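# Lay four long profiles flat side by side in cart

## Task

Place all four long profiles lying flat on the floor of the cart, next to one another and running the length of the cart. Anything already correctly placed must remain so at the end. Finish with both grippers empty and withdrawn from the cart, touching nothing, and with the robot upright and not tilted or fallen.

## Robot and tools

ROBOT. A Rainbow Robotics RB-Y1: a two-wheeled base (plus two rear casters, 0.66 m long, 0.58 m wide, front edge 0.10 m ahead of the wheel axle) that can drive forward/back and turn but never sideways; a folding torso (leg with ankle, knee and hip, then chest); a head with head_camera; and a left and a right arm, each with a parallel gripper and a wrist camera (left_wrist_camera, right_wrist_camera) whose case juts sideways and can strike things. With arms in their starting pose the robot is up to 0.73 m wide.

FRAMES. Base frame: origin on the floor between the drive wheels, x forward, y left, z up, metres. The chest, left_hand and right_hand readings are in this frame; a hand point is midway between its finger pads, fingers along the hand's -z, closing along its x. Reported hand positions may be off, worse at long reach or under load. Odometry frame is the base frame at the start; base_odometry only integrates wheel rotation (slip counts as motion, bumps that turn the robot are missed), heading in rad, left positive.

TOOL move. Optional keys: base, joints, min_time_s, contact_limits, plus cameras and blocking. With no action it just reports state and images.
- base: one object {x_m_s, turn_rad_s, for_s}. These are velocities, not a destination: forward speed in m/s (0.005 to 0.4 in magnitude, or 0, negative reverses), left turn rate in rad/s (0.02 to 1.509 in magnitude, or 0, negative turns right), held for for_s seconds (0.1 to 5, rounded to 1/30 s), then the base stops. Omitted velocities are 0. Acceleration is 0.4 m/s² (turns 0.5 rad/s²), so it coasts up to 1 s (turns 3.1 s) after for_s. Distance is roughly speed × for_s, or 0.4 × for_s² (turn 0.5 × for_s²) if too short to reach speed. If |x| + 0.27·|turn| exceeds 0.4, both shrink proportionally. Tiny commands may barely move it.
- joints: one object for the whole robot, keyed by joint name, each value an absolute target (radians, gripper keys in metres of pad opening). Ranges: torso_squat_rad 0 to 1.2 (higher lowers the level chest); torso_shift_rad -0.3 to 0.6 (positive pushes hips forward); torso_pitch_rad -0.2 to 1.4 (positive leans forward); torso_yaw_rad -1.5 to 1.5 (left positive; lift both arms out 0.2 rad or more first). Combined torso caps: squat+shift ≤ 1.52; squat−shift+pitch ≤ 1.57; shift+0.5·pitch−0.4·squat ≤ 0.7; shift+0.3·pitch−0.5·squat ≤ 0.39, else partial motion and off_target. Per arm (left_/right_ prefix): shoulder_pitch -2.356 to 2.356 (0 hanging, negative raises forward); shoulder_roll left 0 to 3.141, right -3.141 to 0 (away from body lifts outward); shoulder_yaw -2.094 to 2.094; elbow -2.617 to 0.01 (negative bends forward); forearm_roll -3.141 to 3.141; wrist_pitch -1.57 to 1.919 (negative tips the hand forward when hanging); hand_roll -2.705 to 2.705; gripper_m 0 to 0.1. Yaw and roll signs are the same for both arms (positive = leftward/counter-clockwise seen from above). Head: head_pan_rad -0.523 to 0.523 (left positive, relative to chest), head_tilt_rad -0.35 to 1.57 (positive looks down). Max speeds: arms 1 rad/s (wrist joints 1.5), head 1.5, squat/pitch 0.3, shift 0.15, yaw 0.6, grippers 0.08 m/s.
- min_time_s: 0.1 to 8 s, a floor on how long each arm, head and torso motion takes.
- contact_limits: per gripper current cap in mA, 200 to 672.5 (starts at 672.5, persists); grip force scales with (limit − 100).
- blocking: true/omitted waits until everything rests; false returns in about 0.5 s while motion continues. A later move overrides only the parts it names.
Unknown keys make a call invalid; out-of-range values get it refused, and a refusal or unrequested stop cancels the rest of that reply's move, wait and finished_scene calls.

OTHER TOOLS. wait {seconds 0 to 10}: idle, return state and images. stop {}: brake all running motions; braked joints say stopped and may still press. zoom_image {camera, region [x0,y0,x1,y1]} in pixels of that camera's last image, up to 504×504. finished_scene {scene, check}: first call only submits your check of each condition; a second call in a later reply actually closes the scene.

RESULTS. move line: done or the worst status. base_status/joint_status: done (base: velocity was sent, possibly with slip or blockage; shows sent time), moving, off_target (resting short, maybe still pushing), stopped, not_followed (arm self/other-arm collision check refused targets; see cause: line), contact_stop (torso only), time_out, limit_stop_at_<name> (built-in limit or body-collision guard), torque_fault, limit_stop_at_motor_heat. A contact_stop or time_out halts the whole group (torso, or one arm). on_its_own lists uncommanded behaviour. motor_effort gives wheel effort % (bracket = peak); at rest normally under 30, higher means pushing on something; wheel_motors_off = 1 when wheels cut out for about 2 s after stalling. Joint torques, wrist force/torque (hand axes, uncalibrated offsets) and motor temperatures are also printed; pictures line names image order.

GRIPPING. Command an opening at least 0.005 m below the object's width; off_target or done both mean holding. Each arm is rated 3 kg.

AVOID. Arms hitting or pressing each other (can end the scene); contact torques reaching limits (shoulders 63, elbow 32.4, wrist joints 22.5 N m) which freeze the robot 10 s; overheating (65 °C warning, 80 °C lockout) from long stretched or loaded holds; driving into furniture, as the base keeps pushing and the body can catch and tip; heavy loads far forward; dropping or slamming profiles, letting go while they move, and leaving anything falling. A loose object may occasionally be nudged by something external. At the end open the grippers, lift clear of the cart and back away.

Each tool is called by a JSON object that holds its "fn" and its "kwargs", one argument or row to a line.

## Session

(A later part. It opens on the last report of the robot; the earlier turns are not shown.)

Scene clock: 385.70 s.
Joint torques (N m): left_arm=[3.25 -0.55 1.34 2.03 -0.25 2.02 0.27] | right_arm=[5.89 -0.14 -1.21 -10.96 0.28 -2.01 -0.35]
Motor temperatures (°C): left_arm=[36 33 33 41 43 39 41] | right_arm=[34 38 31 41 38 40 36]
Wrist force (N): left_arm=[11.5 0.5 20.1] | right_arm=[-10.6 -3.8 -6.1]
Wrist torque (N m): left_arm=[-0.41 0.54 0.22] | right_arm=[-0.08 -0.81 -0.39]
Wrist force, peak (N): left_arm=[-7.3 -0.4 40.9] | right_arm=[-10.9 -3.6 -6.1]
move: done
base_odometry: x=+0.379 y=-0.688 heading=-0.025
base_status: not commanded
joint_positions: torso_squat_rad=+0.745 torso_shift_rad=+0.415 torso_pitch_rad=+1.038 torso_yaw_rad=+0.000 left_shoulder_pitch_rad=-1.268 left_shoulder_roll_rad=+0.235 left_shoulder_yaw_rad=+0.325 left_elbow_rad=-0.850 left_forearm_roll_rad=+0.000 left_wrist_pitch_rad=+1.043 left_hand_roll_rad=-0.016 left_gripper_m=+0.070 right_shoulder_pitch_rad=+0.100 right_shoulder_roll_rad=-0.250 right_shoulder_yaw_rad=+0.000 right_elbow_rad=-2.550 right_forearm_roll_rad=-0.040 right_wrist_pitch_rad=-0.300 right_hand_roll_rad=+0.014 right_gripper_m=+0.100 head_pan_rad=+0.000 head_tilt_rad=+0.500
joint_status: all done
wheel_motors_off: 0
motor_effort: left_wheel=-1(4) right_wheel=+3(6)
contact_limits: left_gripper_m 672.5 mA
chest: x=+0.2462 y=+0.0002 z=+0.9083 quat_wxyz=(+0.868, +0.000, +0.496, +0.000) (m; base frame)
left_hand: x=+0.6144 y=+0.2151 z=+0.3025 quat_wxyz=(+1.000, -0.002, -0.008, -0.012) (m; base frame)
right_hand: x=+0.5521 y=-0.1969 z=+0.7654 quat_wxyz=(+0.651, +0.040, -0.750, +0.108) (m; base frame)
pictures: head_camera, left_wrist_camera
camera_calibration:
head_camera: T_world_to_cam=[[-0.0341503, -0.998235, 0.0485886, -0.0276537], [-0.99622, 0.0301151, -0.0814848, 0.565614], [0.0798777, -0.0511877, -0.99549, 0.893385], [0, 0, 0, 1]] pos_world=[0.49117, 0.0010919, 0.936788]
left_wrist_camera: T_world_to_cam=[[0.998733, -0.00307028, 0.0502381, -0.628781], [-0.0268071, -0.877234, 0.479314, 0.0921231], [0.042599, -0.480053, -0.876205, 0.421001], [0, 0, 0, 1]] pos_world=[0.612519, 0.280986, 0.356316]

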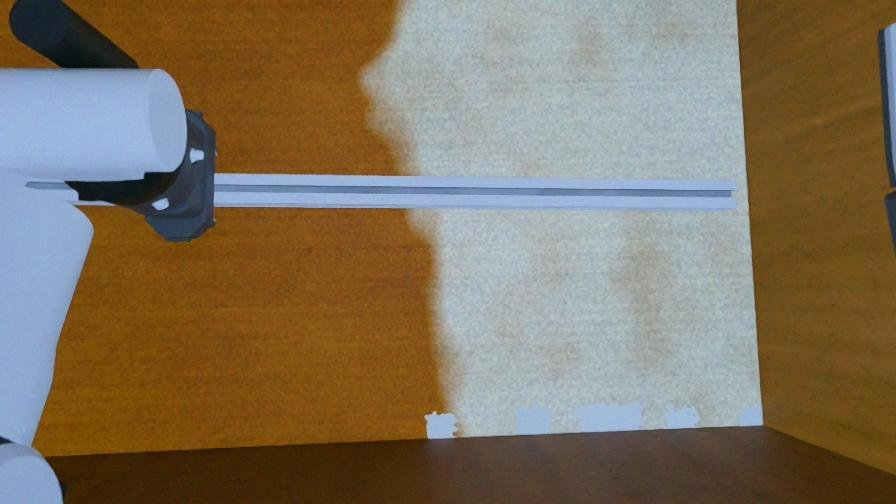

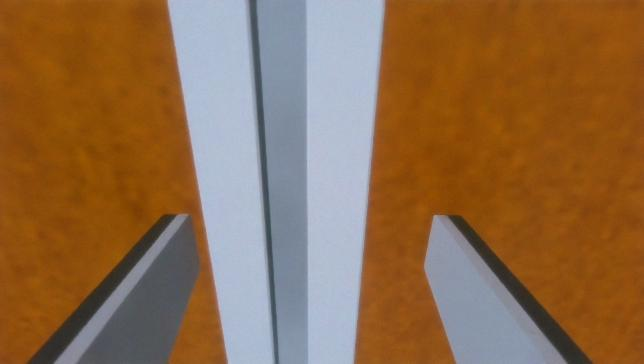

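{"fn": "move", "kwargs": {
  "joints": {"torso_squat_rad":0.58,"left_gripper_m":0.1},
  "cameras": []
}}

{"fn": "move", "kwargs": {
  "joints": {"torso_squat_rad":0.6,"torso_shift_rad":0.35,"torso_pitch_rad":1.1,"left_shoulder_pitch_rad":-0.8857,"left_shoulder_roll_rad":0.1203,"left_shoulder_yaw_rad":0.2626,"left_elbow_rad":-1.3755,"left_wrist_pitch_rad":1.1315},
  "min_time_s": 1,
  "cameras": ["head_camera"]
}}

{"fn": "move", "kwargs": {
  "joints": {"torso_squat_rad":0.35,"torso_shift_rad":0.25,"torso_pitch_rad":0.9,"left_shoulder_pitch_rad":-0.84,"left_shoulder_roll_rad":0.1085,"left_shoulder_yaw_rad":0.252,"left_elbow_rad":-1.959,"left_wrist_pitch_rad":1.869},
  "min_time_s": 1,
  "cameras": ["head_camera"]
}}

Scene clock: 394.33 s.
Joint torques (N m): left_arm=[-10.02 2.06 0.45 -6.19 -0.37 0.12 -0.16] | right_arm=[6.09 0.45 -1.12 -11.01 0.3 -2.12 -0.11]
Motor temperatures (°C): left_arm=[36 33 33 40 43 39 41] | right_arm=[34 38 31 41 38 40 36]
Wrist force (N): left_arm=[-1.3 0.3 -9.2] | right_arm=[-10.7 -3.8 -5.8]
Wrist torque (N m): left_arm=[-0.30 -0.26 0.19] | right_arm=[-0.06 -0.80 -0.38]
Wrist force, peak (N): left_arm=[11.4 1.0 20.8] | right_arm=[-11.0 -3.7 -6.2]
move: off_target
base_odometry: x=+0.379 y=-0.688 heading=-0.025
base_status: not commanded
joint_positions: torso_squat_rad=+0.679 torso_shift_rad=+0.416 torso_pitch_rad=+1.040 torso_yaw_rad=+0.000 left_shoulder_pitch_rad=-1.264 left_shoulder_roll_rad=+0.234 left_shoulder_yaw_rad=+0.325 left_elbow_rad=-0.848 left_forearm_roll_rad=+0.000 left_wrist_pitch_rad=+1.044 left_hand_roll_rad=-0.016 left_gripper_m=+0.100 right_shoulder_pitch_rad=+0.100 right_shoulder_roll_rad=-0.250 right_shoulder_yaw_rad=+0.000 right_elbow_rad=-2.550 right_forearm_roll_rad=-0.040 right_wrist_pitch_rad=-0.300 right_hand_roll_rad=+0.014 right_gripper_m=+0.100 head_pan_rad=+0.000 head_tilt_rad=+0.500
joint_status: torso_squat_rad off_target (ended at +0.679, target +0.580); the others done
wheel_motors_off: 0
on_its_own: torso_squat_rad is held at +0.679, not at your +0.580
motor_effort: left_wheel=-4(5) right_wheel=+1(6)
contact_limits: left_gripper_m 672.5 mA
chest: x=+0.2591 y=+0.0002 z=+0.9355 quat_wxyz=(+0.868, +0.000, +0.497, +0.000) (m; base frame)
left_hand: x=+0.6230 y=+0.2156 z=+0.3275 quat_wxyz=(+1.000, -0.002, -0.004, -0.012) (m; base frame)
right_hand: x=+0.5647 y=-0.1969 z=+0.7920 quat_wxyz=(+0.652, +0.040, -0.749, +0.108) (m; base frame)
pictures: none
No camera images: "cameras" was empty.

Scene clock: 395.70 s.
Joint torques (N m): left_arm=[-4.93 0.26 -0.85 -7.13 -0.37 -0.27 -0.11] | right_arm=[6.44 0.09 -1.56 -10.74 0.2 -2.22 -0.28]
Motor temperatures (°C): left_arm=[36 33 33 40 43 39 41] | right_arm=[34 38 31 41 38 40 36]
Wrist force (N): left_arm=[-0.4 0.7 -9.4] | right_arm=[-10.6 -3.8 -6.6]
Wrist torque (N m): left_arm=[-0.37 -0.15 0.15] | right_arm=[-0.05 -0.83 -0.38]
Wrist force, peak (N): left_arm=[3.3 0.1 -11.4] | right_arm=[-11.1 -3.9 -6.6]
move: done
base_odometry: x=+0.379 y=-0.688 heading=-0.025
base_status: not commanded
joint_positions: torso_squat_rad=+0.600 torso_shift_rad=+0.350 torso_pitch_rad=+1.100 torso_yaw_rad=+0.000 left_shoulder_pitch_rad=-0.885 left_shoulder_roll_rad=+0.120 left_shoulder_yaw_rad=+0.263 left_elbow_rad=-1.375 left_forearm_roll_rad=+0.000 left_wrist_pitch_rad=+1.132 left_hand_roll_rad=-0.016 left_gripper_m=+0.100 right_shoulder_pitch_rad=+0.100 right_shoulder_roll_rad=-0.250 right_shoulder_yaw_rad=+0.000 right_elbow_rad=-2.550 right_forearm_roll_rad=-0.040 right_wrist_pitch_rad=-0.300 right_hand_roll_rad=+0.014 right_gripper_m=+0.100 head_pan_rad=+0.000 head_tilt_rad=+0.500
joint_status: all done
wheel_motors_off: 0
motor_effort: left_wheel=-3(7) right_wheel=+4(6)
contact_limits: left_gripper_m 672.5 mA
chest: x=+0.2458 y=+0.0002 z=+0.9636 quat_wxyz=(+0.853, +0.000, +0.523, +0.000) (m; base frame)
left_hand: x=+0.4979 y=+0.2171 z=+0.3567 quat_wxyz=(+1.000, -0.002, +0.001, -0.010) (m; base frame)
right_hand: x=+0.5423 y=-0.1969 z=+0.8022 quat_wxyz=(+0.674, +0.044, -0.730, +0.107) (m; base frame)
pictures: head_camera
camera_calibration:
head_camera: T_world_to_cam=[[-0.0311565, -0.99822, 0.0508459, -0.0332221], [-0.999344, 0.0301704, -0.0200477, 0.511325], [0.018478, -0.0514371, -0.998505, 0.966432], [0, 0, 0, 1]] pos_world=[0.492097, 0.00112059, 0.976927]

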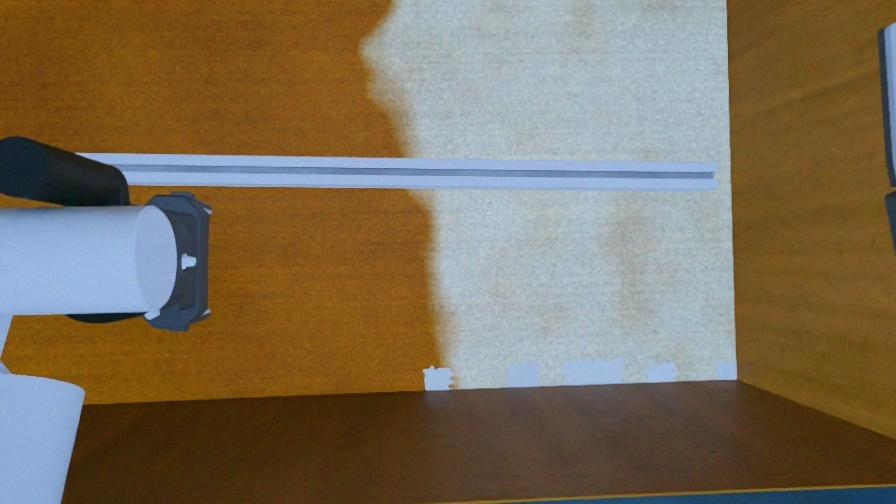

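Scene clock: 397.40 s.
Joint torques (N m): left_arm=[-7.28 1.16 -0.81 -7.9 -0.39 -0.25 0.06] | right_arm=[4.59 -0.84 -1.49 -10.88 0.27 -1.94 -0.08]
Motor temperatures (°C): left_arm=[36 33 33 40 43 39 41] | right_arm=[34 38 31 41 38 40 36]
Wrist force (N): left_arm=[-0.6 0.4 -9.2] | right_arm=[-10.6 -3.9 -5.3]
Wrist torque (N m): left_arm=[-0.33 -0.19 0.25] | right_arm=[-0.05 -0.81 -0.39]
Wrist force, peak (N): left_arm=[-1.0 0.8 -10.5] | right_arm=[-11.3 -4.0 -6.6]
move: done
base_odometry: x=+0.379 y=-0.688 heading=-0.025
base_status: not commanded
joint_positions: torso_squat_rad=+0.350 torso_shift_rad=+0.250 torso_pitch_rad=+0.900 torso_yaw_rad=+0.000 left_shoulder_pitch_rad=-0.840 left_shoulder_roll_rad=+0.109 left_shoulder_yaw_rad=+0.252 left_elbow_rad=-1.959 left_forearm_roll_rad=+0.000 left_wrist_pitch_rad=+1.869 left_hand_roll_rad=-0.016 left_gripper_m=+0.100 right_shoulder_pitch_rad=+0.100 right_shoulder_roll_rad=-0.250 right_shoulder_yaw_rad=+0.000 right_elbow_rad=-2.550 right_forearm_roll_rad=-0.040 right_wrist_pitch_rad=-0.300 right_hand_roll_rad=+0.014 right_gripper_m=+0.100 head_pan_rad=+0.000 head_tilt_rad=+0.500
joint_status: all done
wheel_motors_off: 0
motor_effort: left_wheel=-2(6) right_wheel=+4(7)
contact_limits: left_gripper_m 672.5 mA
chest: x=+0.1770 y=+0.0003 z=+1.1100 quat_wxyz=(+0.900, +0.000, +0.435, +0.000) (m; base frame)
left_hand: x=+0.4989 y=+0.2177 z=+0.6966 quat_wxyz=(+1.000, -0.001, +0.001, -0.010) (m; base frame)
right_hand: x=+0.4997 y=-0.1969 z=+1.0107 quat_wxyz=(+0.598, +0.033, -0.793, +0.111) (m; base frame)
pictures: head_camera
camera_calibration:
head_camera: T_world_to_cam=[[-0.0406139, -0.998221, 0.0436608, -0.0331419], [-0.975469, 0.0301505, -0.218061, 0.661073], [0.216357, -0.0514461, -0.974958, 1.05269], [0, 0, 0, 1]] pos_world=[0.415754, 0.00114206, 1.17193]

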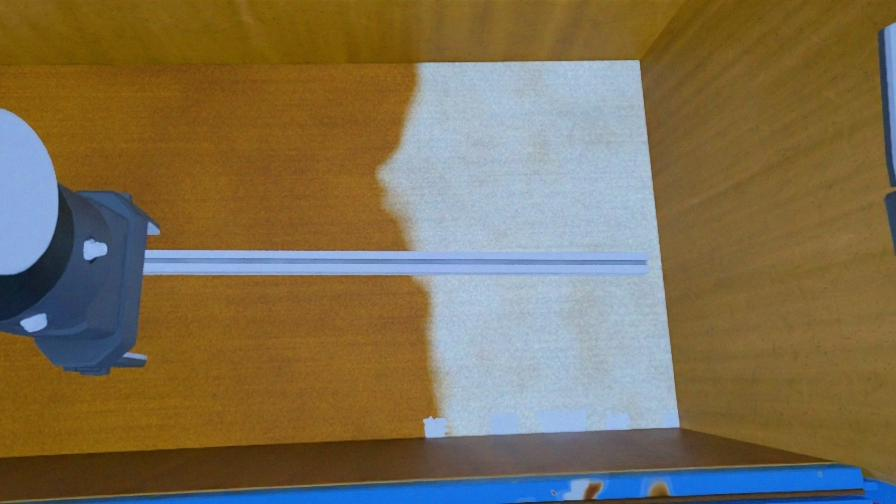

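{"fn": "move", "kwargs": {
  "base": {"x_m_s":-0.4,"for_s":1.575},
  "cameras": []
}}

{"fn": "move", "kwargs": {
  "base": {"turn_rad_s":0.8,"for_s":1.85},
  "cameras": ["head_camera"]
}}

{"fn": "move", "kwargs": {
  "base": {"x_m_s":0.4,"for_s":3.6},
  "cameras": []
}}

{"fn": "move", "kwargs": {
  "base": {"turn_rad_s":-0.8,"for_s":1.39},
  "cameras": ["head_camera"]
}}

Scene clock: 414.13 s.
Joint torques (N m): left_arm=[-8.07 1.27 -0.96 -8.17 -0.35 0.19 0.05] | right_arm=[4.15 -0.32 -1.16 -10.98 0.35 -2.04 -0.19]
Motor temperatures (°C): left_arm=[35 33 33 40 43 39 41] | right_arm=[34 38 31 41 38 40 36]
Wrist force (N): left_arm=[-0.6 0.3 -9.5] | right_arm=[-10.7 -3.9 -5.3]
Wrist torque (N m): left_arm=[-0.34 -0.20 0.24] | right_arm=[-0.06 -0.81 -0.39]
Wrist force, peak (N): left_arm=[0.0 0.8 -9.8] | right_arm=[-11.1 -3.9 -5.6]
move: done
base_odometry: x=-0.248 y=-0.673 heading=-0.026
base_status: done (sent for 1.57 of 1.57 s)
joint_positions: torso_squat_rad=+0.350 torso_shift_rad=+0.250 torso_pitch_rad=+0.900 torso_yaw_rad=+0.000 left_shoulder_pitch_rad=-0.840 left_shoulder_roll_rad=+0.109 left_shoulder_yaw_rad=+0.252 left_elbow_rad=-1.959 left_forearm_roll_rad=+0.000 left_wrist_pitch_rad=+1.869 left_hand_roll_rad=-0.016 left_gripper_m=+0.100 right_shoulder_pitch_rad=+0.100 right_shoulder_roll_rad=-0.250 right_shoulder_yaw_rad=+0.000 right_elbow_rad=-2.550 right_forearm_roll_rad=-0.040 right_wrist_pitch_rad=-0.300 right_hand_roll_rad=+0.014 right_gripper_m=+0.100 head_pan_rad=+0.000 head_tilt_rad=+0.500
joint_status: not commanded
wheel_motors_off: 0
motor_effort: left_wheel=-11(29) right_wheel=+14(33)
contact_limits: left_gripper_m 672.5 mA
chest: x=+0.1771 y=+0.0003 z=+1.1100 quat_wxyz=(+0.900, +0.000, +0.435, +0.000) (m; base frame)
left_hand: x=+0.4988 y=+0.2178 z=+0.6965 quat_wxyz=(+1.000, -0.001, +0.001, -0.010) (m; base frame)
right_hand: x=+0.4997 y=-0.1969 z=+1.0106 quat_wxyz=(+0.598, +0.033, -0.793, +0.111) (m; base frame)
pictures: none
No camera images: "cameras" was empty.

Scene clock: 417.93 s.
Joint torques (N m): left_arm=[-8.11 0.68 -0.48 -8 -0.12 -0.02 0.02] | right_arm=[4.21 -1.04 -1.8 -11.21 0.48 -2.01 -0.39]
Motor temperatures (°C): left_arm=[36 33 33 40 43 39 41] | right_arm=[34 38 31 41 38 40 36]
Wrist force (N): left_arm=[-0.4 0.7 -8.7] | right_arm=[-10.5 -3.9 -5.0]
Wrist torque (N m): left_arm=[-0.35 -0.15 0.26] | right_arm=[-0.05 -0.80 -0.39]
Wrist force, peak (N): left_arm=[-0.3 0.4 -9.8] | right_arm=[-11.0 -3.8 -5.5]
move: done
base_odometry: x=-0.248 y=-0.673 heading=+1.467
base_status: done (sent for 1.87 of 1.87 s)
joint_positions: torso_squat_rad=+0.350 torso_shift_rad=+0.250 torso_pitch_rad=+0.900 torso_yaw_rad=+0.000 left_shoulder_pitch_rad=-0.840 left_shoulder_roll_rad=+0.109 left_shoulder_yaw_rad=+0.252 left_elbow_rad=-1.959 left_forearm_roll_rad=+0.000 left_wrist_pitch_rad=+1.869 left_hand_roll_rad=-0.016 left_gripper_m=+0.100 right_shoulder_pitch_rad=+0.100 right_shoulder_roll_rad=-0.250 right_shoulder_yaw_rad=+0.000 right_elbow_rad=-2.550 right_forearm_roll_rad=-0.040 right_wrist_pitch_rad=-0.300 right_hand_roll_rad=+0.014 right_gripper_m=+0.100 head_pan_rad=+0.000 head_tilt_rad=+0.500
joint_status: not commanded
wheel_motors_off: 0
motor_effort: left_wheel=+0(36) right_wheel=+7(39)
contact_limits: left_gripper_m 672.5 mA
chest: x=+0.1771 y=+0.0003 z=+1.1100 quat_wxyz=(+0.900, +0.000, +0.435, +0.000) (m; base frame)
left_hand: x=+0.4988 y=+0.2178 z=+0.6965 quat_wxyz=(+1.000, -0.001, +0.001, -0.010) (m; base frame)
right_hand: x=+0.4997 y=-0.1969 z=+1.0106 quat_wxyz=(+0.598, +0.033, -0.793, +0.111) (m; base frame)
pictures: head_camera
camera_calibration:
head_camera: T_world_to_cam=[[-0.0405666, -0.99822, 0.0437137, -0.033177], [-0.97548, 0.0300949, -0.218021, 0.661054], [0.216318, -0.0514862, -0.974965, 1.05269], [0, 0, 0, 1]] pos_world=[0.415785, 0.0011865, 1.17191]

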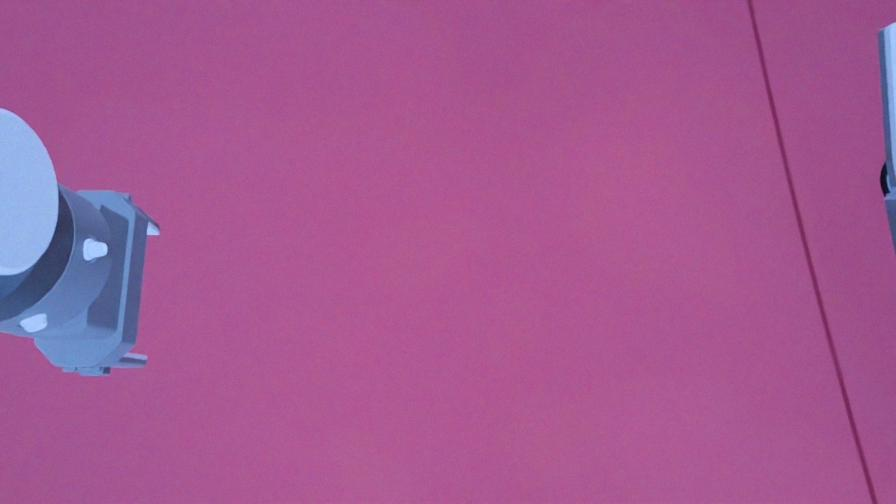

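Scene clock: 422.83 s.
Joint torques (N m): left_arm=[-8.02 1.06 -1.05 -8.1 -0.02 -0.14 0.2] | right_arm=[4.31 -0.86 -1.37 -11.08 0.16 -1.89 -0.12]
Motor temperatures (°C): left_arm=[36 33 33 40 43 39 41] | right_arm=[34 38 31 41 38 40 36]
Wrist force (N): left_arm=[-0.5 0.4 -9.1] | right_arm=[-10.5 -3.9 -5.2]
Wrist torque (N m): left_arm=[-0.33 -0.17 0.25] | right_arm=[-0.05 -0.81 -0.39]
Wrist force, peak (N): left_arm=[-0.3 0.6 -9.8] | right_arm=[-11.2 -3.9 -5.5]
move: done
base_odometry: x=-0.099 y=+0.760 heading=+1.467
base_status: done (sent for 3.6 of 3.6 s)
joint_positions: torso_squat_rad=+0.350 torso_shift_rad=+0.250 torso_pitch_rad=+0.900 torso_yaw_rad=+0.000 left_shoulder_pitch_rad=-0.840 left_shoulder_roll_rad=+0.109 left_shoulder_yaw_rad=+0.252 left_elbow_rad=-1.959 left_forearm_roll_rad=+0.000 left_wrist_pitch_rad=+1.869 left_hand_roll_rad=-0.016 left_gripper_m=+0.100 right_shoulder_pitch_rad=+0.100 right_shoulder_roll_rad=-0.250 right_shoulder_yaw_rad=+0.000 right_elbow_rad=-2.550 right_forearm_roll_rad=-0.040 right_wrist_pitch_rad=-0.300 right_hand_roll_rad=+0.014 right_gripper_m=+0.100 head_pan_rad=+0.000 head_tilt_rad=+0.500
joint_status: not commanded
wheel_motors_off: 0
motor_effort: left_wheel=-1(30) right_wheel=+0(43)
contact_limits: left_gripper_m 672.5 mA
chest: x=+0.1772 y=+0.0003 z=+1.1099 quat_wxyz=(+0.900, +0.000, +0.435, +0.000) (m; base frame)
left_hand: x=+0.4989 y=+0.2178 z=+0.6964 quat_wxyz=(+1.000, -0.002, +0.001, -0.010) (m; base frame)
right_hand: x=+0.4998 y=-0.1969 z=+1.0105 quat_wxyz=(+0.598, +0.033, -0.793, +0.111) (m; base frame)
pictures: none
No camera images: "cameras" was empty.

Scene clock: 425.97 s.
Joint torques (N m): left_arm=[-7.51 1.38 -0.79 -8.18 -0.16 -0.09 -0.1] | right_arm=[4.25 -1.05 -1.28 -11.25 0.34 -2.17 -0.26]
Motor temperatures (°C): left_arm=[36 33 33 40 43 39 41] | right_arm=[34 38 31 41 38 40 36]
Wrist force (N): left_arm=[-0.3 0.3 -9.3] | right_arm=[-10.6 -3.8 -5.2]
Wrist torque (N m): left_arm=[-0.34 -0.15 0.25] | right_arm=[-0.06 -0.80 -0.39]
Wrist force, peak (N): left_arm=[-0.5 1.0 -9.6] | right_arm=[-10.9 -3.8 -5.6]
move: done
base_odometry: x=-0.099 y=+0.760 heading=+0.488
base_status: done (sent for 1.4 of 1.4 s)
joint_positions: torso_squat_rad=+0.350 torso_shift_rad=+0.250 torso_pitch_rad=+0.900 torso_yaw_rad=+0.000 left_shoulder_pitch_rad=-0.840 left_shoulder_roll_rad=+0.109 left_shoulder_yaw_rad=+0.252 left_elbow_rad=-1.959 left_forearm_roll_rad=+0.000 left_wrist_pitch_rad=+1.869 left_hand_roll_rad=-0.016 left_gripper_m=+0.100 right_shoulder_pitch_rad=+0.100 right_shoulder_roll_rad=-0.250 right_shoulder_yaw_rad=+0.000 right_elbow_rad=-2.550 right_forearm_roll_rad=-0.040 right_wrist_pitch_rad=-0.300 right_hand_roll_rad=+0.014 right_gripper_m=+0.100 head_pan_rad=+0.000 head_tilt_rad=+0.500
joint_status: not commanded
wheel_motors_off: 0
motor_effort: left_wheel=+8(32) right_wheel=-2(35)
contact_limits: left_gripper_m 672.5 mA
chest: x=+0.1772 y=+0.0003 z=+1.1099 quat_wxyz=(+0.900, +0.000, +0.435, +0.000) (m; base frame)
left_hand: x=+0.4989 y=+0.2178 z=+0.6964 quat_wxyz=(+1.000, -0.002, +0.001, -0.010) (m; base frame)
right_hand: x=+0.4998 y=-0.1969 z=+1.0105 quat_wxyz=(+0.598, +0.033, -0.793, +0.111) (m; base frame)
pictures: head_camera
camera_calibration:
head_camera: T_world_to_cam=[[-0.0405881, -0.998219, 0.0437179, -0.0331667], [-0.975511, 0.0301225, -0.217879, 0.660982], [0.216174, -0.0514906, -0.974996, 1.05269], [0, 0, 0, 1]] pos_world=[0.415885, 0.00118544, 1.17183]

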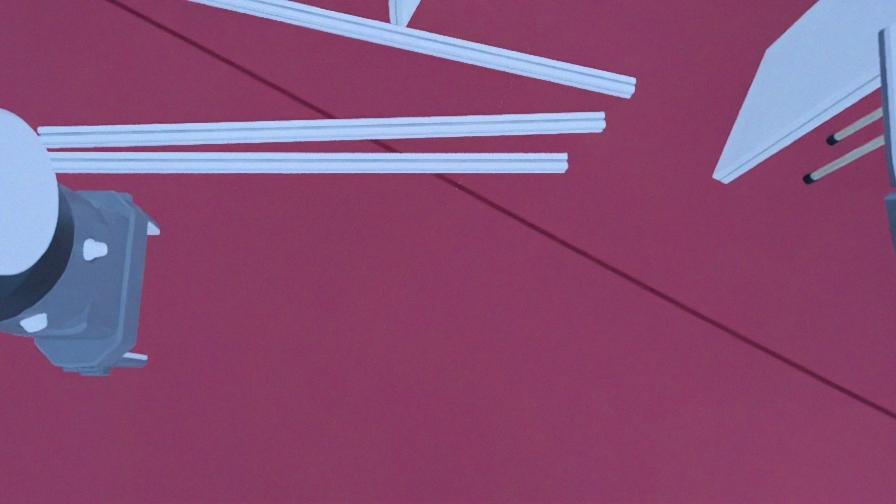

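{"fn": "move", "kwargs": {
  "base": {"x_m_s":0.3,"for_s":1.28},
  "joints": {"torso_squat_rad":0.6,"torso_shift_rad":0.35,"torso_pitch_rad":1.1,"left_shoulder_pitch_rad":-0.8857,"left_shoulder_roll_rad":0.1203,"left_shoulder_yaw_rad":0.2626,"left_elbow_rad":-1.3755,"left_wrist_pitch_rad":1.1315,"head_tilt_rad":0.1},
  "cameras": ["head_camera","left_wrist_camera"]
}}

{"fn": "move", "kwargs": {
  "joints": {"torso_squat_rad":1.0,"torso_shift_rad":0.5,"torso_pitch_rad":1.07,"left_shoulder_pitch_rad":-0.644,"left_shoulder_roll_rad":0.0646,"left_shoulder_yaw_rad":0.2025,"left_elbow_rad":-1.321,"left_wrist_pitch_rad":0.8666,"left_gripper_m":0},
  "cameras": ["left_wrist_camera"]
}}

Scene clock: 438.63 s.
Joint torques (N m): left_arm=[-3.61 1.83 0.12 -7.09 -0.24 0.02 -0.01] | right_arm=[6.62 0.21 -0.91 -11.49 0.24 -2.34 -0.33]
Motor temperatures (°C): left_arm=[35 33 33 40 43 39 41] | right_arm=[34 38 31 41 38 40 36]
Wrist force (N): left_arm=[-0.8 0.3 -9.7] | right_arm=[-10.5 -3.3 -4.2]
Wrist torque (N m): left_arm=[-0.32 -0.21 0.17] | right_arm=[-0.01 -0.70 -0.42]
Wrist force, peak (N): left_arm=[-1.1 1.3 -10.5] | right_arm=[-11.2 -4.0 -7.0]
move: done
base_odometry: x=+0.237 y=+0.938 heading=+0.488
base_status: done (sent for 1.27 of 1.27 s)
joint_positions: torso_squat_rad=+0.600 torso_shift_rad=+0.350 torso_pitch_rad=+1.100 torso_yaw_rad=+0.000 left_shoulder_pitch_rad=-0.886 left_shoulder_roll_rad=+0.120 left_shoulder_yaw_rad=+0.262 left_elbow_rad=-1.375 left_forearm_roll_rad=+0.000 left_wrist_pitch_rad=+1.131 left_hand_roll_rad=-0.016 left_gripper_m=+0.100 right_shoulder_pitch_rad=+0.100 right_shoulder_roll_rad=-0.250 right_shoulder_yaw_rad=+0.000 right_elbow_rad=-2.550 right_forearm_roll_rad=-0.040 right_wrist_pitch_rad=-0.300 right_hand_roll_rad=+0.014 right_gripper_m=+0.100 head_pan_rad=+0.000 head_tilt_rad=+0.100
joint_status: all done
wheel_motors_off: 0
motor_effort: left_wheel=+0(45) right_wheel=-6(36)
contact_limits: left_gripper_m 672.5 mA
chest: x=+0.2460 y=+0.0003 z=+0.9635 quat_wxyz=(+0.852, +0.000, +0.523, +0.000) (m; base frame)
left_hand: x=+0.4980 y=+0.2168 z=+0.3565 quat_wxyz=(+1.000, -0.002, +0.001, -0.010) (m; base frame)
right_hand: x=+0.5424 y=-0.1969 z=+0.8019 quat_wxyz=(+0.674, +0.044, -0.729, +0.107) (m; base frame)
pictures: head_camera, left_wrist_camera
camera_calibration:
head_camera: T_world_to_cam=[[-0.0482664, -0.998235, 0.0346095, -0.00892571], [-0.912853, 0.0300207, -0.407184, 0.874471], [0.405426, -0.0512467, -0.91269, 0.709398], [0, 0, 0, 1]] pos_world=[0.510224, 0.00119212, 1.00384]
left_wrist_camera: T_world_to_cam=[[0.999471, 0.000771243, 0.0325139, -0.510084], [-0.0149271, -0.877323, 0.479668, 0.0586117], [0.0288951, -0.479899, -0.876848, 0.481101], [0, 0, 0, 1]] pos_world=[0.496787, 0.282695, 0.410323]

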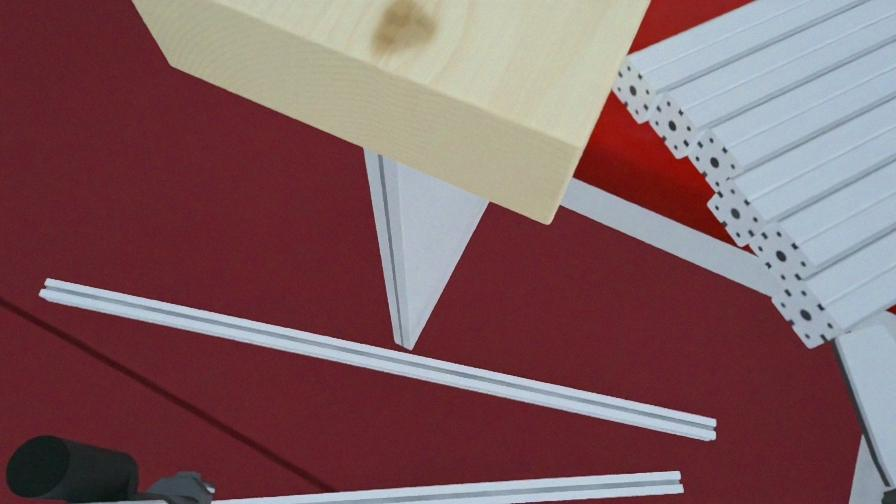

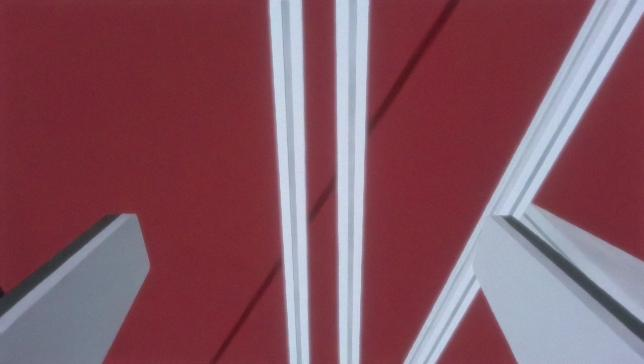

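Scene clock: 440.87 s.
Joint torques (N m): left_arm=[0.21 -0.1 -0.97 -5.7 -0.08 0.11 -0.1] | right_arm=[5.68 -0.33 -0.79 -10.84 0.2 -2.12 -0.08]
Motor temperatures (°C): left_arm=[35 33 33 40 43 39 41] | right_arm=[34 38 31 41 38 40 36]
Wrist force (N): left_arm=[-1.4 0.5 -9.8] | right_arm=[-10.8 -4.0 -6.2]
Wrist torque (N m): left_arm=[-0.30 -0.29 0.18] | right_arm=[-0.05 -0.85 -0.39]
Wrist force, peak (N): left_arm=[-2.6 0.9 -10.3] | right_arm=[-11.1 -4.1 -6.3]
move: done
base_odometry: x=+0.237 y=+0.938 heading=+0.488
base_status: not commanded
joint_positions: torso_squat_rad=+1.000 torso_shift_rad=+0.500 torso_pitch_rad=+1.069 torso_yaw_rad=+0.000 left_shoulder_pitch_rad=-0.644 left_shoulder_roll_rad=+0.065 left_shoulder_yaw_rad=+0.203 left_elbow_rad=-1.321 left_forearm_roll_rad=+0.000 left_wrist_pitch_rad=+0.867 left_hand_roll_rad=-0.016 left_gripper_m=+0.001 right_shoulder_pitch_rad=+0.100 right_shoulder_roll_rad=-0.250 right_shoulder_yaw_rad=+0.000 right_elbow_rad=-2.550 right_forearm_roll_rad=-0.040 right_wrist_pitch_rad=-0.300 right_hand_roll_rad=+0.014 right_gripper_m=+0.100 head_pan_rad=+0.000 head_tilt_rad=+0.100
joint_status: all done
wheel_motors_off: 0
motor_effort: left_wheel=+5(6) right_wheel=-1(7)
contact_limits: left_gripper_m 672.5 mA
chest: x=+0.2247 y=+0.0003 z=+0.7612 quat_wxyz=(+0.860, +0.000, +0.510, +0.000) (m; base frame)
left_hand: x=+0.3760 y=+0.2178 z=+0.1179 quat_wxyz=(+1.000, -0.002, +0.000, -0.009) (m; base frame)
right_hand: x=+0.5259 y=-0.1969 z=+0.6089 quat_wxyz=(+0.663, +0.042, -0.740, +0.108) (m; base frame)
pictures: left_wrist_camera
camera_calibration:
left_wrist_camera: T_world_to_cam=[[0.999436, 0.00225614, 0.0335072, -0.380808], [-0.0140745, -0.877752, 0.478908, 0.171917], [0.0304915, -0.47911, -0.877225, 0.275172], [0, 0, 0, 1]] pos_world=[0.374622, 0.283597, 0.171815]

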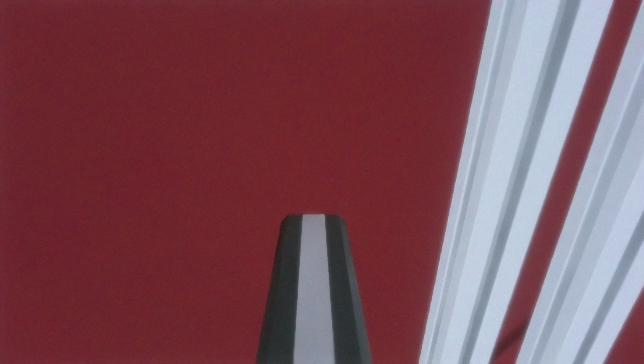

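{"fn": "move", "kwargs": {
  "joints": {"left_shoulder_pitch_rad":-0.972,"left_shoulder_roll_rad":0.144,"left_shoulder_yaw_rad":0.28,"left_elbow_rad":-0.584,"left_wrist_pitch_rad":0.4585},
  "cameras": []
}}

{"fn": "move", "kwargs": {
  "base": {"x_m_s":0.06,"for_s":1.5},
  "cameras": ["left_wrist_camera"]
}}

{"fn": "move", "kwargs": {
  "joints": {"left_shoulder_pitch_rad":-0.644,"left_shoulder_roll_rad":0.0646,"left_shoulder_yaw_rad":0.2025,"left_elbow_rad":-1.321,"left_wrist_pitch_rad":0.8666},
  "cameras": ["left_wrist_camera"]
}}

Scene clock: 448.03 s.
Joint torques (N m): left_arm=[-0.79 1.26 0.54 -2.35 -0.09 0.1 0.11] | right_arm=[6.16 -0.41 -1.33 -10.95 0.26 -1.97 -0.19]
Motor temperatures (°C): left_arm=[35 33 33 40 43 39 41] | right_arm=[34 38 31 41 38 40 36]
Wrist force (N): left_arm=[-0.6 0.8 -9.4] | right_arm=[-10.5 -4.1 -6.3]
Wrist torque (N m): left_arm=[-0.37 -0.20 0.21] | right_arm=[-0.03 -0.82 -0.39]
Wrist force, peak (N): left_arm=[-0.9 0.7 -10.1] | right_arm=[-10.8 -3.9 -6.3]
move: done
base_odometry: x=+0.237 y=+0.938 heading=+0.488
base_status: not commanded
joint_positions: torso_squat_rad=+1.000 torso_shift_rad=+0.500 torso_pitch_rad=+1.069 torso_yaw_rad=+0.000 left_shoulder_pitch_rad=-0.972 left_shoulder_roll_rad=+0.144 left_shoulder_yaw_rad=+0.280 left_elbow_rad=-0.584 left_forearm_roll_rad=+0.000 left_wrist_pitch_rad=+0.458 left_hand_roll_rad=-0.016 left_gripper_m=+0.001 right_shoulder_pitch_rad=+0.100 right_shoulder_roll_rad=-0.250 right_shoulder_yaw_rad=+0.000 right_elbow_rad=-2.550 right_forearm_roll_rad=-0.040 right_wrist_pitch_rad=-0.300 right_hand_roll_rad=+0.014 right_gripper_m=+0.100 head_pan_rad=+0.000 head_tilt_rad=+0.100
joint_status: all done
wheel_motors_off: 0
motor_effort: left_wheel=+5(5) right_wheel=-1(5)
contact_limits: left_gripper_m 672.5 mA
chest: x=+0.2247 y=+0.0003 z=+0.7612 quat_wxyz=(+0.860, +0.000, +0.509, +0.000) (m; base frame)
left_hand: x=+0.3753 y=+0.2168 z=+0.0479 quat_wxyz=(+1.000, -0.002, +0.001, -0.011) (m; base frame)
right_hand: x=+0.5259 y=-0.1969 z=+0.6089 quat_wxyz=(+0.663, +0.042, -0.740, +0.108) (m; base frame)
pictures: none
No camera images: "cameras" was empty.

Scene clock: 449.97 s.
Joint torques (N m): left_arm=[-3.67 1.54 0.83 -3.87 -0.02 -0.54 -0.06] | right_arm=[5.97 -0.33 -0.55 -11.09 0.39 -2.14 -0.13]
Motor temperatures (°C): left_arm=[35 33 33 40 43 39 41] | right_arm=[34 38 31 41 38 40 36]
Wrist force (N): left_arm=[-2.3 0.6 -9.8] | right_arm=[-10.6 -4.1 -6.2]
Wrist torque (N m): left_arm=[-0.34 -0.13 0.23] | right_arm=[-0.05 -0.81 -0.39]
Wrist force, peak (N): left_arm=[-3.7 0.9 -10.3] | right_arm=[-11.0 -3.8 -6.4]
move: done
base_odometry: x=+0.316 y=+0.980 heading=+0.488
base_status: done (sent for 1.5 of 1.5 s)
joint_positions: torso_squat_rad=+1.000 torso_shift_rad=+0.500 torso_pitch_rad=+1.069 torso_yaw_rad=+0.000 left_shoulder_pitch_rad=-0.971 left_shoulder_roll_rad=+0.144 left_shoulder_yaw_rad=+0.280 left_elbow_rad=-0.584 left_forearm_roll_rad=+0.000 left_wrist_pitch_rad=+0.459 left_hand_roll_rad=-0.016 left_gripper_m=+0.001 right_shoulder_pitch_rad=+0.100 right_shoulder_roll_rad=-0.250 right_shoulder_yaw_rad=+0.000 right_elbow_rad=-2.550 right_forearm_roll_rad=-0.040 right_wrist_pitch_rad=-0.300 right_hand_roll_rad=+0.014 right_gripper_m=+0.100 head_pan_rad=+0.000 head_tilt_rad=+0.100
joint_status: not commanded
wheel_motors_off: 0
motor_effort: left_wheel=-1(30) right_wheel=-3(25)
contact_limits: left_gripper_m 672.5 mA
chest: x=+0.2247 y=+0.0003 z=+0.7612 quat_wxyz=(+0.860, +0.000, +0.509, +0.000) (m; base frame)
left_hand: x=+0.3746 y=+0.2170 z=+0.0478 quat_wxyz=(+1.000, -0.002, +0.001, -0.011) (m; base frame)
right_hand: x=+0.5260 y=-0.1969 z=+0.6089 quat_wxyz=(+0.663, +0.042, -0.740, +0.108) (m; base frame)
pictures: left_wrist_camera
camera_calibration:
left_wrist_camera: T_world_to_cam=[[0.999501, -0.000545378, 0.0315823, -0.376398], [-0.0156254, -0.877483, 0.479353, 0.205273], [0.0274515, -0.479607, -0.877054, 0.214517], [0, 0, 0, 1]] pos_world=[0.373529, 0.282802, 0.101632]

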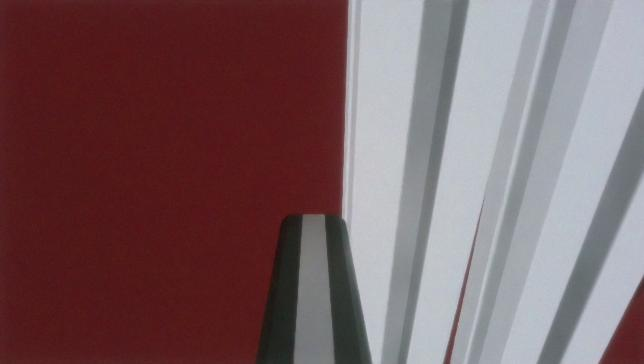

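Scene clock: 451.33 s.
Joint torques (N m): left_arm=[0.17 -0.53 -1.28 -6.21 -0.23 -0.15 -0.07] | right_arm=[5.59 -0.46 -1.01 -10.89 0.23 -2.1 -0.16]
Motor temperatures (°C): left_arm=[35 33 33 40 43 39 41] | right_arm=[34 38 31 41 38 40 36]
Wrist force (N): left_arm=[-0.8 0.6 -9.7] | right_arm=[-10.7 -3.7 -6.2]
Wrist torque (N m): left_arm=[-0.33 -0.23 0.20] | right_arm=[-0.10 -0.82 -0.38]
Wrist force, peak (N): left_arm=[-1.4 0.8 -10.0] | right_arm=[-10.7 -4.0 -6.4]
move: done
base_odometry: x=+0.316 y=+0.980 heading=+0.488
base_status: not commanded
joint_positions: torso_squat_rad=+1.000 torso_shift_rad=+0.500 torso_pitch_rad=+1.069 torso_yaw_rad=+0.000 left_shoulder_pitch_rad=-0.644 left_shoulder_roll_rad=+0.065 left_shoulder_yaw_rad=+0.203 left_elbow_rad=-1.321 left_forearm_roll_rad=+0.000 left_wrist_pitch_rad=+0.867 left_hand_roll_rad=-0.016 left_gripper_m=+0.001 right_shoulder_pitch_rad=+0.100 right_shoulder_roll_rad=-0.250 right_shoulder_yaw_rad=+0.000 right_elbow_rad=-2.550 right_forearm_roll_rad=-0.040 right_wrist_pitch_rad=-0.300 right_hand_roll_rad=+0.014 right_gripper_m=+0.100 head_pan_rad=+0.000 head_tilt_rad=+0.100
joint_status: all done
wheel_motors_off: 0
motor_effort: left_wheel=+0(1) right_wheel=-4(6)
contact_limits: left_gripper_m 672.5 mA
chest: x=+0.2247 y=+0.0003 z=+0.7612 quat_wxyz=(+0.860, +0.000, +0.509, +0.000) (m; base frame)
left_hand: x=+0.3759 y=+0.2179 z=+0.1179 quat_wxyz=(+1.000, -0.002, +0.000, -0.009) (m; base frame)
right_hand: x=+0.5260 y=-0.1969 z=+0.6089 quat_wxyz=(+0.663, +0.042, -0.740, +0.108) (m; base frame)
pictures: left_wrist_camera
camera_calibration:
left_wrist_camera: T_world_to_cam=[[0.999439, 0.00230552, 0.0334156, -0.38078], [-0.0139813, -0.877846, 0.478739, 0.17205], [0.0304375, -0.478938, -0.877321, 0.275225], [0, 0, 0, 1]] pos_world=[0.374595, 0.283727, 0.171818]

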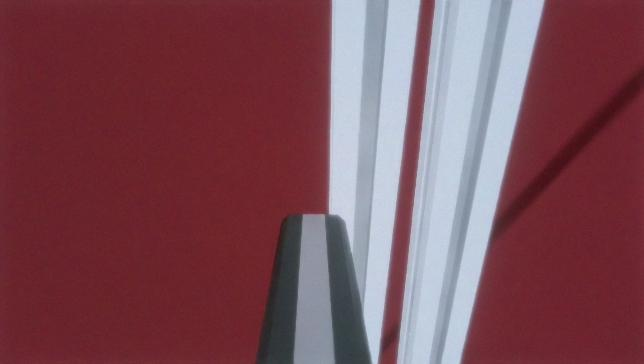

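{"fn": "move", "kwargs": {
  "base": {"x_m_s":0.1,"for_s":0.5},
  "joints": {"left_gripper_m":0.1},
  "cameras": ["left_wrist_camera"]
}}

Scene clock: 467.27 s.
Joint torques (N m): left_arm=[0.23 -0.7 -0.5 -5.68 -0.01 -0.16 -0.12] | right_arm=[5.31 0.62 -1.68 -10.5 0.06 -1.89 -0.62]
Motor temperatures (°C): left_arm=[35 33 33 39 43 39 41] | right_arm=[34 38 31 41 40 41 36]
Wrist force (N): left_arm=[-1.2 0.8 -9.5] | right_arm=[-10.6 -4.0 -6.3]
Wrist torque (N m): left_arm=[-0.36 -0.27 0.18] | right_arm=[-0.06 -0.82 -0.38]
Wrist force, peak (N): left_arm=[1.8 -0.5 -10.4] | right_arm=[22.8 170.8 194.9]
move: torque_fault
TORQUE FAULT: right_wrist_pitch_rad reached its load limit. The robot stopped for 10 seconds, dropped its targets and accepts commands again. The stop added 9.2 s to the call.
base_odometry: x=+0.320 y=+0.982 heading=+0.502
base_status: torque_fault (sent for 0.47 of 0.5 s)
joint_positions: torso_squat_rad=+1.000 torso_shift_rad=+0.500 torso_pitch_rad=+1.069 torso_yaw_rad=+0.000 left_shoulder_pitch_rad=-0.644 left_shoulder_roll_rad=+0.065 left_shoulder_yaw_rad=+0.203 left_elbow_rad=-1.321 left_forearm_roll_rad=+0.000 left_wrist_pitch_rad=+0.867 left_hand_roll_rad=-0.016 left_gripper_m=+0.038 right_shoulder_pitch_rad=+0.108 right_shoulder_roll_rad=-0.254 right_shoulder_yaw_rad=+0.004 right_elbow_rad=-2.548 right_forearm_roll_rad=-0.037 right_wrist_pitch_rad=-0.305 right_hand_roll_rad=+0.016 right_gripper_m=+0.100 head_pan_rad=+0.000 head_tilt_rad=+0.100
joint_status: left_gripper_m torque_fault (moved +0.037 of +0.099)
wheel_motors_off: 0 (was 1 since the last result)
on_its_own: left_gripper_m is held at +0.038, not at your +0.100, since a torque_fault; right_wrist_pitch_rad is held at -0.305, not at your -0.300, since a torque_fault
motor_effort: left_wheel=+1(100) right_wheel=+1(100)
contact_limits: left_gripper_m 672.5 mA
chest: x=+0.2245 y=+0.0003 z=+0.7613 quat_wxyz=(+0.861, +0.000, +0.509, +0.000) (m; base frame)
left_hand: x=+0.3760 y=+0.2178 z=+0.1181 quat_wxyz=(+1.000, -0.002, +0.000, -0.009) (m; base frame)
right_hand: x=+0.5238 y=-0.1959 z=+0.6073 quat_wxyz=(+0.664, +0.043, -0.738, +0.110) (m; base frame)
pictures: left_wrist_camera
camera_calibration:
left_wrist_camera: T_world_to_cam=[[0.999425, 0.00220123, 0.0338395, -0.380927], [-0.0142837, -0.877723, 0.478955, 0.171913], [0.030756, -0.479163, -0.877187, 0.275154], [0, 0, 0, 1]] pos_world=[0.374701, 0.283574, 0.171914]

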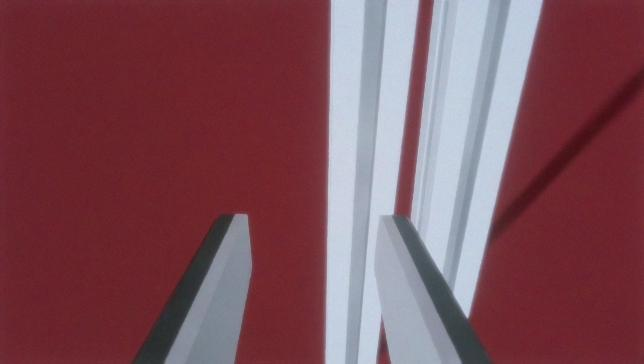

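{"fn": "move", "kwargs": {
  "base": {"x_m_s":-0.1,"for_s":0.6},
  "joints": {"left_gripper_m":0.001,"head_tilt_rad":-0.3},
  "cameras": ["head_camera","right_wrist_camera"]
}}

{"fn": "move", "kwargs": {
  "joints": {"right_shoulder_pitch_rad":0.7,"right_shoulder_roll_rad":-0.4},
  "cameras": ["right_wrist_camera","left_wrist_camera"]
}}

Scene clock: 475.47 s.
Joint torques (N m): left_arm=[0.45 -0.93 -0.16 -5.65 -0.21 -0.07 -0.15] | right_arm=[6.17 0.98 -1.25 -10.77 0.17 -2.2 -0.53]
Motor temperatures (°C): left_arm=[35 33 33 39 43 39 41] | right_arm=[34 38 31 41 39 41 36]
Wrist force (N): left_arm=[-1.2 0.5 -9.6] | right_arm=[-10.7 -4.0 -6.4]
Wrist torque (N m): left_arm=[-0.34 -0.29 0.20] | right_arm=[-0.06 -0.83 -0.37]
Wrist force, peak (N): left_arm=[-0.9 0.5 -10.0] | right_arm=[-10.9 -4.1 -6.5]
move: done
base_odometry: x=+0.268 y=+0.953 heading=+0.502
base_status: done (sent for 0.6 of 0.6 s)
joint_positions: torso_squat_rad=+1.000 torso_shift_rad=+0.500 torso_pitch_rad=+1.069 torso_yaw_rad=+0.000 left_shoulder_pitch_rad=-0.644 left_shoulder_roll_rad=+0.065 left_shoulder_yaw_rad=+0.203 left_elbow_rad=-1.321 left_forearm_roll_rad=+0.000 left_wrist_pitch_rad=+0.867 left_hand_roll_rad=-0.016 left_gripper_m=+0.001 right_shoulder_pitch_rad=+0.108 right_shoulder_roll_rad=-0.254 right_shoulder_yaw_rad=+0.004 right_elbow_rad=-2.548 right_forearm_roll_rad=-0.037 right_wrist_pitch_rad=-0.305 right_hand_roll_rad=+0.016 right_gripper_m=+0.100 head_pan_rad=+0.000 head_tilt_rad=-0.300
joint_status: all done
wheel_motors_off: 0
on_its_own: right_wrist_pitch_rad is held at -0.305, not at your -0.300, since a torque_fault
motor_effort: left_wheel=-6(29) right_wheel=+5(24)
contact_limits: left_gripper_m 672.5 mA
chest: x=+0.2246 y=+0.0003 z=+0.7612 quat_wxyz=(+0.861, +0.000, +0.509, +0.000) (m; base frame)
left_hand: x=+0.3760 y=+0.2178 z=+0.1180 quat_wxyz=(+1.000, -0.002, +0.000, -0.009) (m; base frame)
right_hand: x=+0.5238 y=-0.1959 z=+0.6072 quat_wxyz=(+0.664, +0.043, -0.738, +0.110) (m; base frame)
pictures: head_camera, right_wrist_camera
camera_calibration:
head_camera: T_world_to_cam=[[-0.0580963, -0.998248, 0.0111897, 0.0204041], [-0.65913, 0.0299371, -0.751433, 0.957222], [0.749782, -0.0510309, -0.659714, 0.186305], [0, 0, 0, 1]] pos_world=[0.49243, 0.00121924, 0.841968]
right_wrist_camera: T_world_to_cam=[[0.11609, -0.0648433, -0.99112, 0.529989], [-0.625728, 0.770174, -0.12368, 0.583971], [0.771354, 0.63453, 0.048835, -0.235345], [0, 0, 0, 1]] pos_world=[0.485415, -0.266059, 0.609001]

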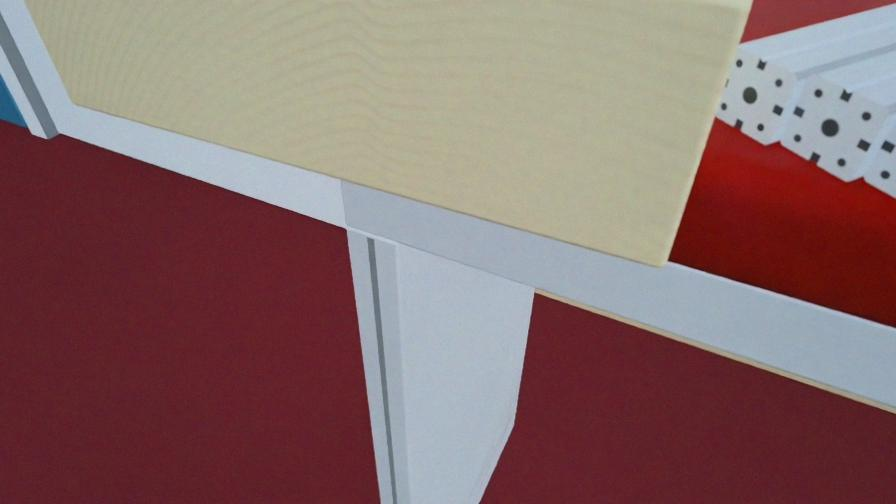

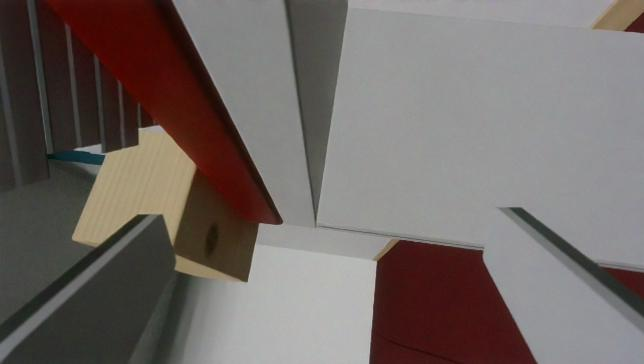

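Scene clock: 476.73 s.
Joint torques (N m): left_arm=[0.93 -0.57 -0.24 -5.68 -0.33 -0.23 0.05] | right_arm=[9.87 -1.83 -1.67 -7.58 0.02 -1.81 -0.4]
Motor temperatures (°C): left_arm=[35 33 33 39 43 39 41] | right_arm=[34 38 31 41 39 41 36]
Wrist force (N): left_arm=[-1.1 0.5 -9.3] | right_arm=[-9.9 -3.6 -9.8]
Wrist torque (N m): left_arm=[-0.33 -0.27 0.20] | right_arm=[-0.05 -0.79 -0.36]
Wrist force, peak (N): left_arm=[-1.0 0.6 -9.9] | right_arm=[-10.3 -3.9 -10.0]
move: done
base_odometry: x=+0.268 y=+0.953 heading=+0.502
base_status: not commanded
joint_positions: torso_squat_rad=+1.000 torso_shift_rad=+0.500 torso_pitch_rad=+1.069 torso_yaw_rad=+0.000 left_shoulder_pitch_rad=-0.644 left_shoulder_roll_rad=+0.065 left_shoulder_yaw_rad=+0.203 left_elbow_rad=-1.321 left_forearm_roll_rad=+0.000 left_wrist_pitch_rad=+0.867 left_hand_roll_rad=-0.016 left_gripper_m=+0.001 right_shoulder_pitch_rad=+0.700 right_shoulder_roll_rad=-0.400 right_shoulder_yaw_rad=+0.004 right_elbow_rad=-2.548 right_forearm_roll_rad=-0.037 right_wrist_pitch_rad=-0.305 right_hand_roll_rad=+0.016 right_gripper_m=+0.100 head_pan_rad=+0.000 head_tilt_rad=-0.300
joint_status: all done
wheel_motors_off: 0
on_its_own: right_wrist_pitch_rad is held at -0.305, not at your -0.300, since a torque_fault
motor_effort: left_wheel=-8(8) right_wheel=+5(9)
contact_limits: left_gripper_m 672.5 mA
chest: x=+0.2246 y=+0.0003 z=+0.7612 quat_wxyz=(+0.861, +0.000, +0.509, +0.000) (m; base frame)
left_hand: x=+0.3760 y=+0.2178 z=+0.1180 quat_wxyz=(+1.000, -0.002, +0.000, -0.009) (m; base frame)
right_hand: x=+0.3813 y=-0.2364 z=+0.5129 quat_wxyz=(+0.844, +0.026, -0.504, +0.180) (m; base frame)
pictures: left_wrist_camera, right_wrist_camera
camera_calibration:
left_wrist_camera: T_world_to_cam=[[0.999429, 0.00221278, 0.0337121, -0.38089], [-0.0142119, -0.877733, 0.478939, 0.171929], [0.0306501, -0.479145, -0.877201, 0.275152], [0, 0, 0, 1]] pos_world=[0.374683, 0.283588, 0.17186]
right_wrist_camera: T_world_to_cam=[[-0.427271, -0.259532, -0.866073, 0.547434], [-0.667464, 0.736691, 0.108529, 0.40321], [0.609862, 0.624444, -0.487995, 0.239436], [0, 0, 0, 1]] pos_world=[0.357008, -0.304479, 0.547202]

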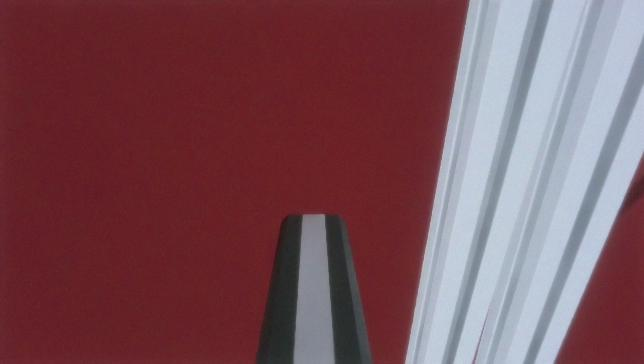

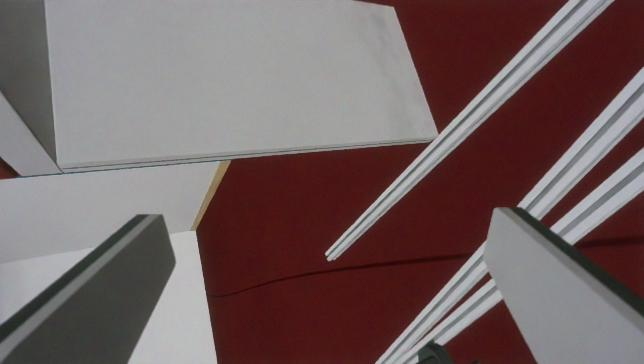

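{"fn": "move", "kwargs": {
  "base": {"turn_rad_s":0.8,"for_s":0.433},
  "joints": {"left_gripper_m":0.1,"head_tilt_rad":0.2},
  "cameras": ["head_camera","left_wrist_camera"]
}}

Scene clock: 488.90 s.
Joint torques (N m): left_arm=[0.91 -0.15 -0.13 -5.89 -0.26 -0.07 0.1] | right_arm=[10.49 -1.96 -1.6 -7.08 0.07 -1.78 -0.39]
Motor temperatures (°C): left_arm=[35 33 33 39 43 39 41] | right_arm=[35 38 31 41 39 41 36]
Wrist force (N): left_arm=[-1.0 0.6 -9.8] | right_arm=[-10.1 -3.6 -10.0]
Wrist torque (N m): left_arm=[-0.33 -0.24 0.19] | right_arm=[-0.06 -0.82 -0.36]
Wrist force, peak (N): left_arm=[-1.0 0.8 -10.0] | right_arm=[-10.4 -3.9 -10.1]
move: done
base_odometry: x=+0.268 y=+0.953 heading=+0.595
base_status: done (sent for 0.43 of 0.43 s)
joint_positions: torso_squat_rad=+1.000 torso_shift_rad=+0.500 torso_pitch_rad=+1.069 torso_yaw_rad=+0.000 left_shoulder_pitch_rad=-0.644 left_shoulder_roll_rad=+0.065 left_shoulder_yaw_rad=+0.203 left_elbow_rad=-1.321 left_forearm_roll_rad=+0.000 left_wrist_pitch_rad=+0.867 left_hand_roll_rad=-0.016 left_gripper_m=+0.100 right_shoulder_pitch_rad=+0.700 right_shoulder_roll_rad=-0.400 right_shoulder_yaw_rad=+0.004 right_elbow_rad=-2.548 right_forearm_roll_rad=-0.037 right_wrist_pitch_rad=-0.305 right_hand_roll_rad=+0.016 right_gripper_m=+0.100 head_pan_rad=+0.000 head_tilt_rad=+0.200
joint_status: all done
wheel_motors_off: 0
on_its_own: right_wrist_pitch_rad is held at -0.305, not at your -0.300, since a torque_fault
motor_effort: left_wheel=-9(32) right_wheel=+2(29)
contact_limits: left_gripper_m 672.5 mA
chest: x=+0.2246 y=+0.0003 z=+0.7612 quat_wxyz=(+0.861, +0.000, +0.509, +0.000) (m; base frame)
left_hand: x=+0.3760 y=+0.2178 z=+0.1180 quat_wxyz=(+1.000, -0.002, +0.000, -0.009) (m; base frame)
right_hand: x=+0.3813 y=-0.2364 z=+0.5129 quat_wxyz=(+0.844, +0.026, -0.504, +0.180) (m; base frame)
pictures: head_camera, left_wrist_camera
camera_calibration:
head_camera: T_world_to_cam=[[-0.0458044, -0.998228, 0.0379933, -0.00710116], [-0.938673, 0.0299978, -0.343501, 0.730093], [0.341753, -0.0513971, -0.938383, 0.587411], [0, 0, 0, 1]] pos_world=[0.484244, 0.00120147, 0.802274]
left_wrist_camera: T_world_to_cam=[[0.999429, 0.00222188, 0.0337254, -0.3809], [-0.0142106, -0.877729, 0.478947, 0.171926], [0.0306659, -0.479153, -0.877196, 0.275146], [0, 0, 0, 1]] pos_world=[0.374688, 0.283588, 0.17186]

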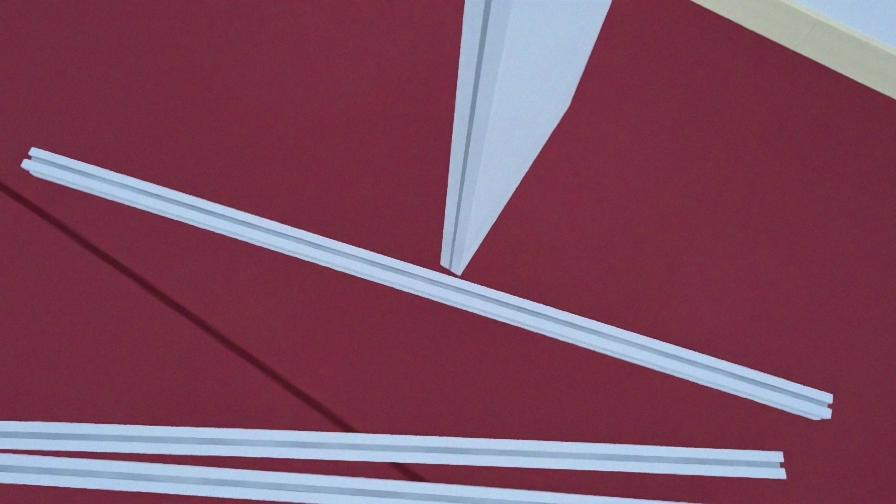

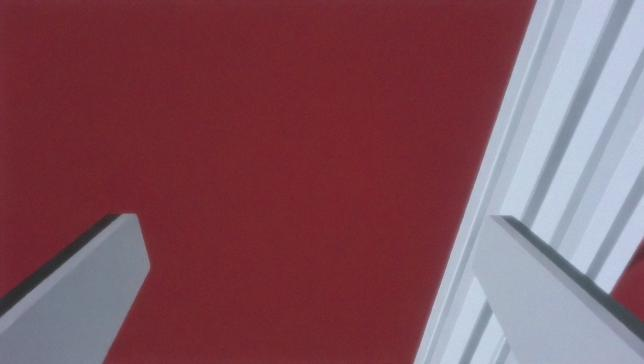

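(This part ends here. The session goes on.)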